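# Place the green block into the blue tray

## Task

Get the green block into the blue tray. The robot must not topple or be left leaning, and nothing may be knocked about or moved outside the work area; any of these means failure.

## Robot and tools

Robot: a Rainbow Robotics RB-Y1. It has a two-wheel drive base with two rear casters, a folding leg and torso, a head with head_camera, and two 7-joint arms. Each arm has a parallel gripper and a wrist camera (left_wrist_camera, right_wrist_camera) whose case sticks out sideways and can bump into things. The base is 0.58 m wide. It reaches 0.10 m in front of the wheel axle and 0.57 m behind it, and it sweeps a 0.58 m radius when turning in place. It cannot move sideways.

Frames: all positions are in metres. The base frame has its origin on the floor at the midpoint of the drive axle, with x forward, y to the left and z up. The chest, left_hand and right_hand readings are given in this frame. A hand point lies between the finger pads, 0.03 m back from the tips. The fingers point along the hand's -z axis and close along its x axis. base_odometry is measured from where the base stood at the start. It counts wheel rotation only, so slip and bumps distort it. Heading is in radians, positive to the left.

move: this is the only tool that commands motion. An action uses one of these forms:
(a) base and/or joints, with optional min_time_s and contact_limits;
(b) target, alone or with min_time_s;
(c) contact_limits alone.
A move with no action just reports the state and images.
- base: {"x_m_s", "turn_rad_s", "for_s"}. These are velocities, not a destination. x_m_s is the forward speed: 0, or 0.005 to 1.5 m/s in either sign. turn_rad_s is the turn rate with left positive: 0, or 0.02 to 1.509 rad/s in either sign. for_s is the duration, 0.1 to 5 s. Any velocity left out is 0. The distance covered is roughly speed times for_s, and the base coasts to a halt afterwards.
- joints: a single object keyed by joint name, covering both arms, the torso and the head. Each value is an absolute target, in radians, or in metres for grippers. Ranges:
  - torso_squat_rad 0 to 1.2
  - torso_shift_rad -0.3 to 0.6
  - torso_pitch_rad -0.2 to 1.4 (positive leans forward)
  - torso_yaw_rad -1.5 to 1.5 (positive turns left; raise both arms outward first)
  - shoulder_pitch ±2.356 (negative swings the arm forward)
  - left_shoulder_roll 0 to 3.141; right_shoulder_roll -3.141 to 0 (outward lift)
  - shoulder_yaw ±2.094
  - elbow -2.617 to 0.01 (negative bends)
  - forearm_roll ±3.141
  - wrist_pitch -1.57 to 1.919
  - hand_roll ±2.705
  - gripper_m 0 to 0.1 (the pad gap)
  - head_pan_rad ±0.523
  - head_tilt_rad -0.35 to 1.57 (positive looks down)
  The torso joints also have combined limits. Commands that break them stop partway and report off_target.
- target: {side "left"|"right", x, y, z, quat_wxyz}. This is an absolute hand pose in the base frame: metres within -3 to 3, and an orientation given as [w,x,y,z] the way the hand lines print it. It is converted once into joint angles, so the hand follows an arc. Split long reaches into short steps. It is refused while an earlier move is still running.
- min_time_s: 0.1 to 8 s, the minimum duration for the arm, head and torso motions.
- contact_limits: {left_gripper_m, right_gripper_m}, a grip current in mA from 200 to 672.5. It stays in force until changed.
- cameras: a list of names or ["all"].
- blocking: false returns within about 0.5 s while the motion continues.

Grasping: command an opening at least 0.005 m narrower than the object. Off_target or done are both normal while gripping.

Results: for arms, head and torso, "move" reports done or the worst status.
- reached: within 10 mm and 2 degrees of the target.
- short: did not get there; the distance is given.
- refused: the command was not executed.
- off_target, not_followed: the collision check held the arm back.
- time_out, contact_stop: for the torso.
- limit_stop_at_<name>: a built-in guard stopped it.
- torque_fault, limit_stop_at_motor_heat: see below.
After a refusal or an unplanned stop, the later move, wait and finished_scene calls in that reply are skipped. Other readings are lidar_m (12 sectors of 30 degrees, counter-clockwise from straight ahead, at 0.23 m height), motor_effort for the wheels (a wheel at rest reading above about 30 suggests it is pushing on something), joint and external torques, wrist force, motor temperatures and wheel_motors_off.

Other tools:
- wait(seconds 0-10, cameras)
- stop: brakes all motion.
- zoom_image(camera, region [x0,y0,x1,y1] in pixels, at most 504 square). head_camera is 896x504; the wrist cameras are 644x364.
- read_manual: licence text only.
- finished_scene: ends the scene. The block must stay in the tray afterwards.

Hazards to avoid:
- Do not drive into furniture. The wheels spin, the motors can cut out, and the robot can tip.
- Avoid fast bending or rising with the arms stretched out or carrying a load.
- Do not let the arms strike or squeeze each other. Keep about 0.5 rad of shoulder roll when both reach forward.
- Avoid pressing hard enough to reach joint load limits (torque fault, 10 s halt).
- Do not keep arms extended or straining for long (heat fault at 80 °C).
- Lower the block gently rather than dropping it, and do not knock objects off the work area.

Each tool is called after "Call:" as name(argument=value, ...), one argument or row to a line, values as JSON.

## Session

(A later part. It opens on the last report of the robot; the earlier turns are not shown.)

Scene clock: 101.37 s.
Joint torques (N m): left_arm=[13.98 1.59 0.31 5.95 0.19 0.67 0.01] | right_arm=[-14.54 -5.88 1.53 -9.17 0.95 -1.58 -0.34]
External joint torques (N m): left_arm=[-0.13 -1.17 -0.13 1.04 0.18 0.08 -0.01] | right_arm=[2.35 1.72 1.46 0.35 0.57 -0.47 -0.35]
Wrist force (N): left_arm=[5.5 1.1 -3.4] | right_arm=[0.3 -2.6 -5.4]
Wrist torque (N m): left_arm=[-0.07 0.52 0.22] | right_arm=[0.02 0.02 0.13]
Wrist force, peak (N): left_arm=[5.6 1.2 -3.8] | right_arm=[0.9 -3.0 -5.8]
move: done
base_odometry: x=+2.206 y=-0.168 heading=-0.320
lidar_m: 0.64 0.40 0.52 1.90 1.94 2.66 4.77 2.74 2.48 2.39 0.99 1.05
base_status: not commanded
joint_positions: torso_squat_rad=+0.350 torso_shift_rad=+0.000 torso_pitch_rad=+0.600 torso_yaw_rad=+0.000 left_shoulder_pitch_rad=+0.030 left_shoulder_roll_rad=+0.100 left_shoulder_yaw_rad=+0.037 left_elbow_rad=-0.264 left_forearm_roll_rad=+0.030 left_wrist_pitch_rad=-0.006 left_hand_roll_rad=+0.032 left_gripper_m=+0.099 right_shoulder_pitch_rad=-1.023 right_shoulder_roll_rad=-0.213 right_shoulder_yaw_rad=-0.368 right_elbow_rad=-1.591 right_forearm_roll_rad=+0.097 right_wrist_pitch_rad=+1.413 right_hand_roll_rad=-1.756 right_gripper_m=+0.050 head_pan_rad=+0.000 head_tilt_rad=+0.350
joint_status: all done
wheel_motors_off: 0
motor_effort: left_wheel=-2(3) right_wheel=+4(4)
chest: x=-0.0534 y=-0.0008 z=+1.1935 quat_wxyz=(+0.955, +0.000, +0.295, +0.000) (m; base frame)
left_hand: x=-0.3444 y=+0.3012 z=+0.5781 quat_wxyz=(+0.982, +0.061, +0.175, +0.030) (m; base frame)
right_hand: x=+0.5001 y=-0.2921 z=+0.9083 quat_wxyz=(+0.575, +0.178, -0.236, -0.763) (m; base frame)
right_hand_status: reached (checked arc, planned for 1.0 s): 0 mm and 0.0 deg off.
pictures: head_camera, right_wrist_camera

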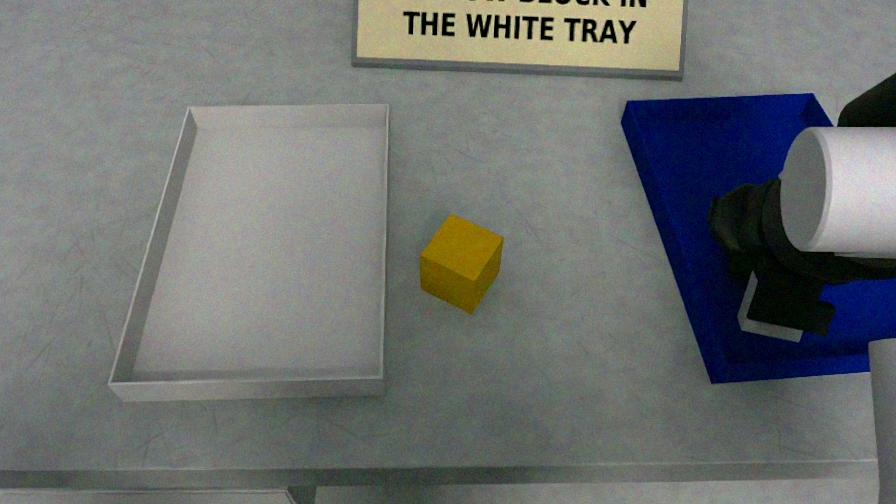

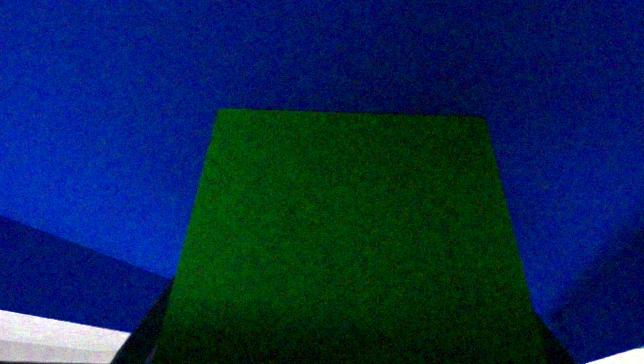

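Call:
move(
  target={"side":"right","x":0.5,"y":-0.292,"z":0.904,"quat_wxyz":[0.574,0.178,-0.236,-0.762]},
  min_time_s=0.6,
)

Call:
move(
  joints={"right_gripper_m":0.075},
)

Call:
move(
  target={"side":"right","x":0.44,"y":-0.275,"z":1.0,"quat_wxyz":[0.574,0.178,-0.236,-0.762]},
  min_time_s=1.2,
  cameras=["head_camera","right_wrist_camera"],
)

Scene clock: 104.67 s.
Joint torques (N m): left_arm=[14.13 2.13 0.17 5.81 0.33 0.6 -0.05] | right_arm=[-9.28 -2.64 0.96 -3.75 0.47 0.13 -0.11]
External joint torques (N m): left_arm=[0.02 -0.63 -0.28 0.9 0.32 0.01 -0.07] | right_arm=[7.6 4.95 0.89 5.8 0.08 1.25 -0.12]
Wrist force (N): left_arm=[5.6 1.3 -3.8] | right_arm=[1.8 4.0 8.5]
Wrist torque (N m): left_arm=[-0.10 0.54 0.22] | right_arm=[0.18 0.15 0.05]
Wrist force, peak (N): left_arm=[5.6 1.3 -4.0] | right_arm=[1.3 4.5 9.6]
move: done
base_odometry: x=+2.206 y=-0.168 heading=-0.320
lidar_m: 0.62 0.40 0.52 1.90 1.93 2.68 4.77 2.76 2.51 2.40 1.00 1.05
base_status: not commanded
joint_positions: torso_squat_rad=+0.350 torso_shift_rad=+0.000 torso_pitch_rad=+0.599 torso_yaw_rad=+0.000 left_shoulder_pitch_rad=+0.030 left_shoulder_roll_rad=+0.100 left_shoulder_yaw_rad=+0.037 left_elbow_rad=-0.264 left_forearm_roll_rad=+0.030 left_wrist_pitch_rad=-0.006 left_hand_roll_rad=+0.032 left_gripper_m=+0.099 right_shoulder_pitch_rad=-1.020 right_shoulder_roll_rad=-0.212 right_shoulder_yaw_rad=-0.368 right_elbow_rad=-1.584 right_forearm_roll_rad=+0.098 right_wrist_pitch_rad=+1.399 right_hand_roll_rad=-1.757 right_gripper_m=+0.050 head_pan_rad=+0.000 head_tilt_rad=+0.350
joint_status: all done
wheel_motors_off: 0
motor_effort: left_wheel=-2(3) right_wheel=+4(4)
chest: x=-0.0535 y=-0.0008 z=+1.1935 quat_wxyz=(+0.955, +0.000, +0.295, +0.000) (m; base frame)
left_hand: x=-0.3444 y=+0.3012 z=+0.5781 quat_wxyz=(+0.982, +0.061, +0.175, +0.030) (m; base frame)
right_hand: x=+0.5008 y=-0.2922 z=+0.9059 quat_wxyz=(+0.574, +0.180, -0.238, -0.763) (m; base frame)
right_hand_status: reached (checked arc, planned for 0.6 s): 2 mm and 0.2 deg off.
pictures: none

Scene clock: 105.43 s.
Joint torques (N m): left_arm=[14.13 2.1 -0.15 5.68 0.27 0.78 0.02] | right_arm=[-12.72 -4.7 1.32 -7.31 0.38 -0.66 -0.22]
External joint torques (N m): left_arm=[0.01 -0.66 -0.59 0.77 0.26 0.19 0] | right_arm=[4.15 2.87 1.24 2.24 0 0.45 -0.23]
Wrist force (N): left_arm=[5.5 1.1 -3.5] | right_arm=[2.5 0.6 -0.6]
Wrist torque (N m): left_arm=[-0.07 0.52 0.22] | right_arm=[0.06 0.17 -0.03]
Wrist force, peak (N): left_arm=[5.7 1.2 -3.9] | right_arm=[1.2 4.1 8.7]
move: done
base_odometry: x=+2.206 y=-0.168 heading=-0.320
lidar_m: 0.61 0.40 0.51 1.90 1.94 2.66 4.77 2.77 2.50 2.40 0.99 1.05
base_status: not commanded
joint_positions: torso_squat_rad=+0.350 torso_shift_rad=+0.000 torso_pitch_rad=+0.600 torso_yaw_rad=+0.000 left_shoulder_pitch_rad=+0.030 left_shoulder_roll_rad=+0.100 left_shoulder_yaw_rad=+0.037 left_elbow_rad=-0.264 left_forearm_roll_rad=+0.030 left_wrist_pitch_rad=-0.006 left_hand_roll_rad=+0.032 left_gripper_m=+0.099 right_shoulder_pitch_rad=-1.020 right_shoulder_roll_rad=-0.212 right_shoulder_yaw_rad=-0.368 right_elbow_rad=-1.583 right_forearm_roll_rad=+0.098 right_wrist_pitch_rad=+1.399 right_hand_roll_rad=-1.757 right_gripper_m=+0.075 head_pan_rad=+0.000 head_tilt_rad=+0.350
joint_status: all done
wheel_motors_off: 0
motor_effort: left_wheel=-3(4) right_wheel=+3(5)
chest: x=-0.0535 y=-0.0008 z=+1.1935 quat_wxyz=(+0.955, +0.000, +0.295, +0.000) (m; base frame)
left_hand: x=-0.3444 y=+0.3012 z=+0.5781 quat_wxyz=(+0.982, +0.061, +0.175, +0.030) (m; base frame)
right_hand: x=+0.5003 y=-0.2922 z=+0.9050 quat_wxyz=(+0.574, +0.179, -0.237, -0.763) (m; base frame)
pictures: none

Scene clock: 106.97 s.
Joint torques (N m): left_arm=[14.18 2.17 0.34 5.65 0.26 0.8 -0.16] | right_arm=[-12.67 -4.61 0.85 -8.53 1.09 -1.38 0.23]
External joint torques (N m): left_arm=[0.06 -0.59 -0.11 0.74 0.25 0.21 -0.18] | right_arm=[2.4 1.58 0.6 -0.8 0.8 -0.26 0.23]
Wrist force (N): left_arm=[5.4 1.2 -3.5] | right_arm=[0.7 -2.1 -4.9]
Wrist torque (N m): left_arm=[-0.08 0.52 0.22] | right_arm=[-0.01 0.02 -0.13]
Wrist force, peak (N): left_arm=[5.9 1.1 -3.7] | right_arm=[0.6 -2.5 -5.7]
move: done
base_odometry: x=+2.206 y=-0.168 heading=-0.320
lidar_m: 0.62 0.39 0.54 1.91 1.93 2.67 4.77 2.77 2.48 2.41 0.99 1.06
base_status: not commanded
joint_positions: torso_squat_rad=+0.350 torso_shift_rad=+0.000 torso_pitch_rad=+0.600 torso_yaw_rad=+0.000 left_shoulder_pitch_rad=+0.030 left_shoulder_roll_rad=+0.100 left_shoulder_yaw_rad=+0.037 left_elbow_rad=-0.264 left_forearm_roll_rad=+0.030 left_wrist_pitch_rad=-0.006 left_hand_roll_rad=+0.032 left_gripper_m=+0.099 right_shoulder_pitch_rad=-1.011 right_shoulder_roll_rad=-0.181 right_shoulder_yaw_rad=-0.346 right_elbow_rad=-2.044 right_forearm_roll_rad=+0.130 right_wrist_pitch_rad=+1.842 right_hand_roll_rad=-1.721 right_gripper_m=+0.075 head_pan_rad=+0.000 head_tilt_rad=+0.350
joint_status: all done
wheel_motors_off: 0
motor_effort: left_wheel=-2(3) right_wheel=+4(4)
chest: x=-0.0534 y=-0.0008 z=+1.1935 quat_wxyz=(+0.955, +0.000, +0.295, +0.000) (m; base frame)
left_hand: x=-0.3445 y=+0.3012 z=+0.5781 quat_wxyz=(+0.982, +0.061, +0.175, +0.030) (m; base frame)
right_hand: x=+0.4401 y=-0.2750 z=+1.0000 quat_wxyz=(+0.575, +0.178, -0.236, -0.763) (m; base frame)
right_hand_status: reached (checked arc, planned for 1.2 s): 0 mm and 0.0 deg off.
pictures: head_camera, right_wrist_camera

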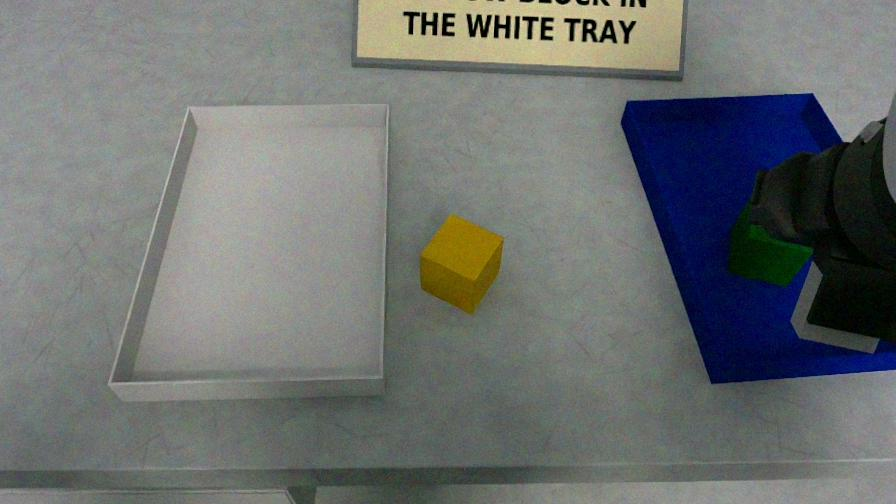

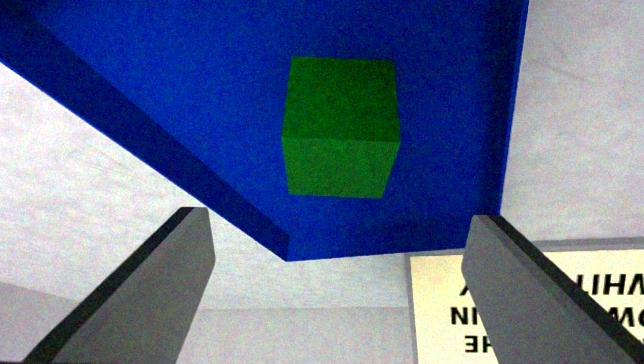

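Call:
finished_scene(
)

The scene is finished: the task was done.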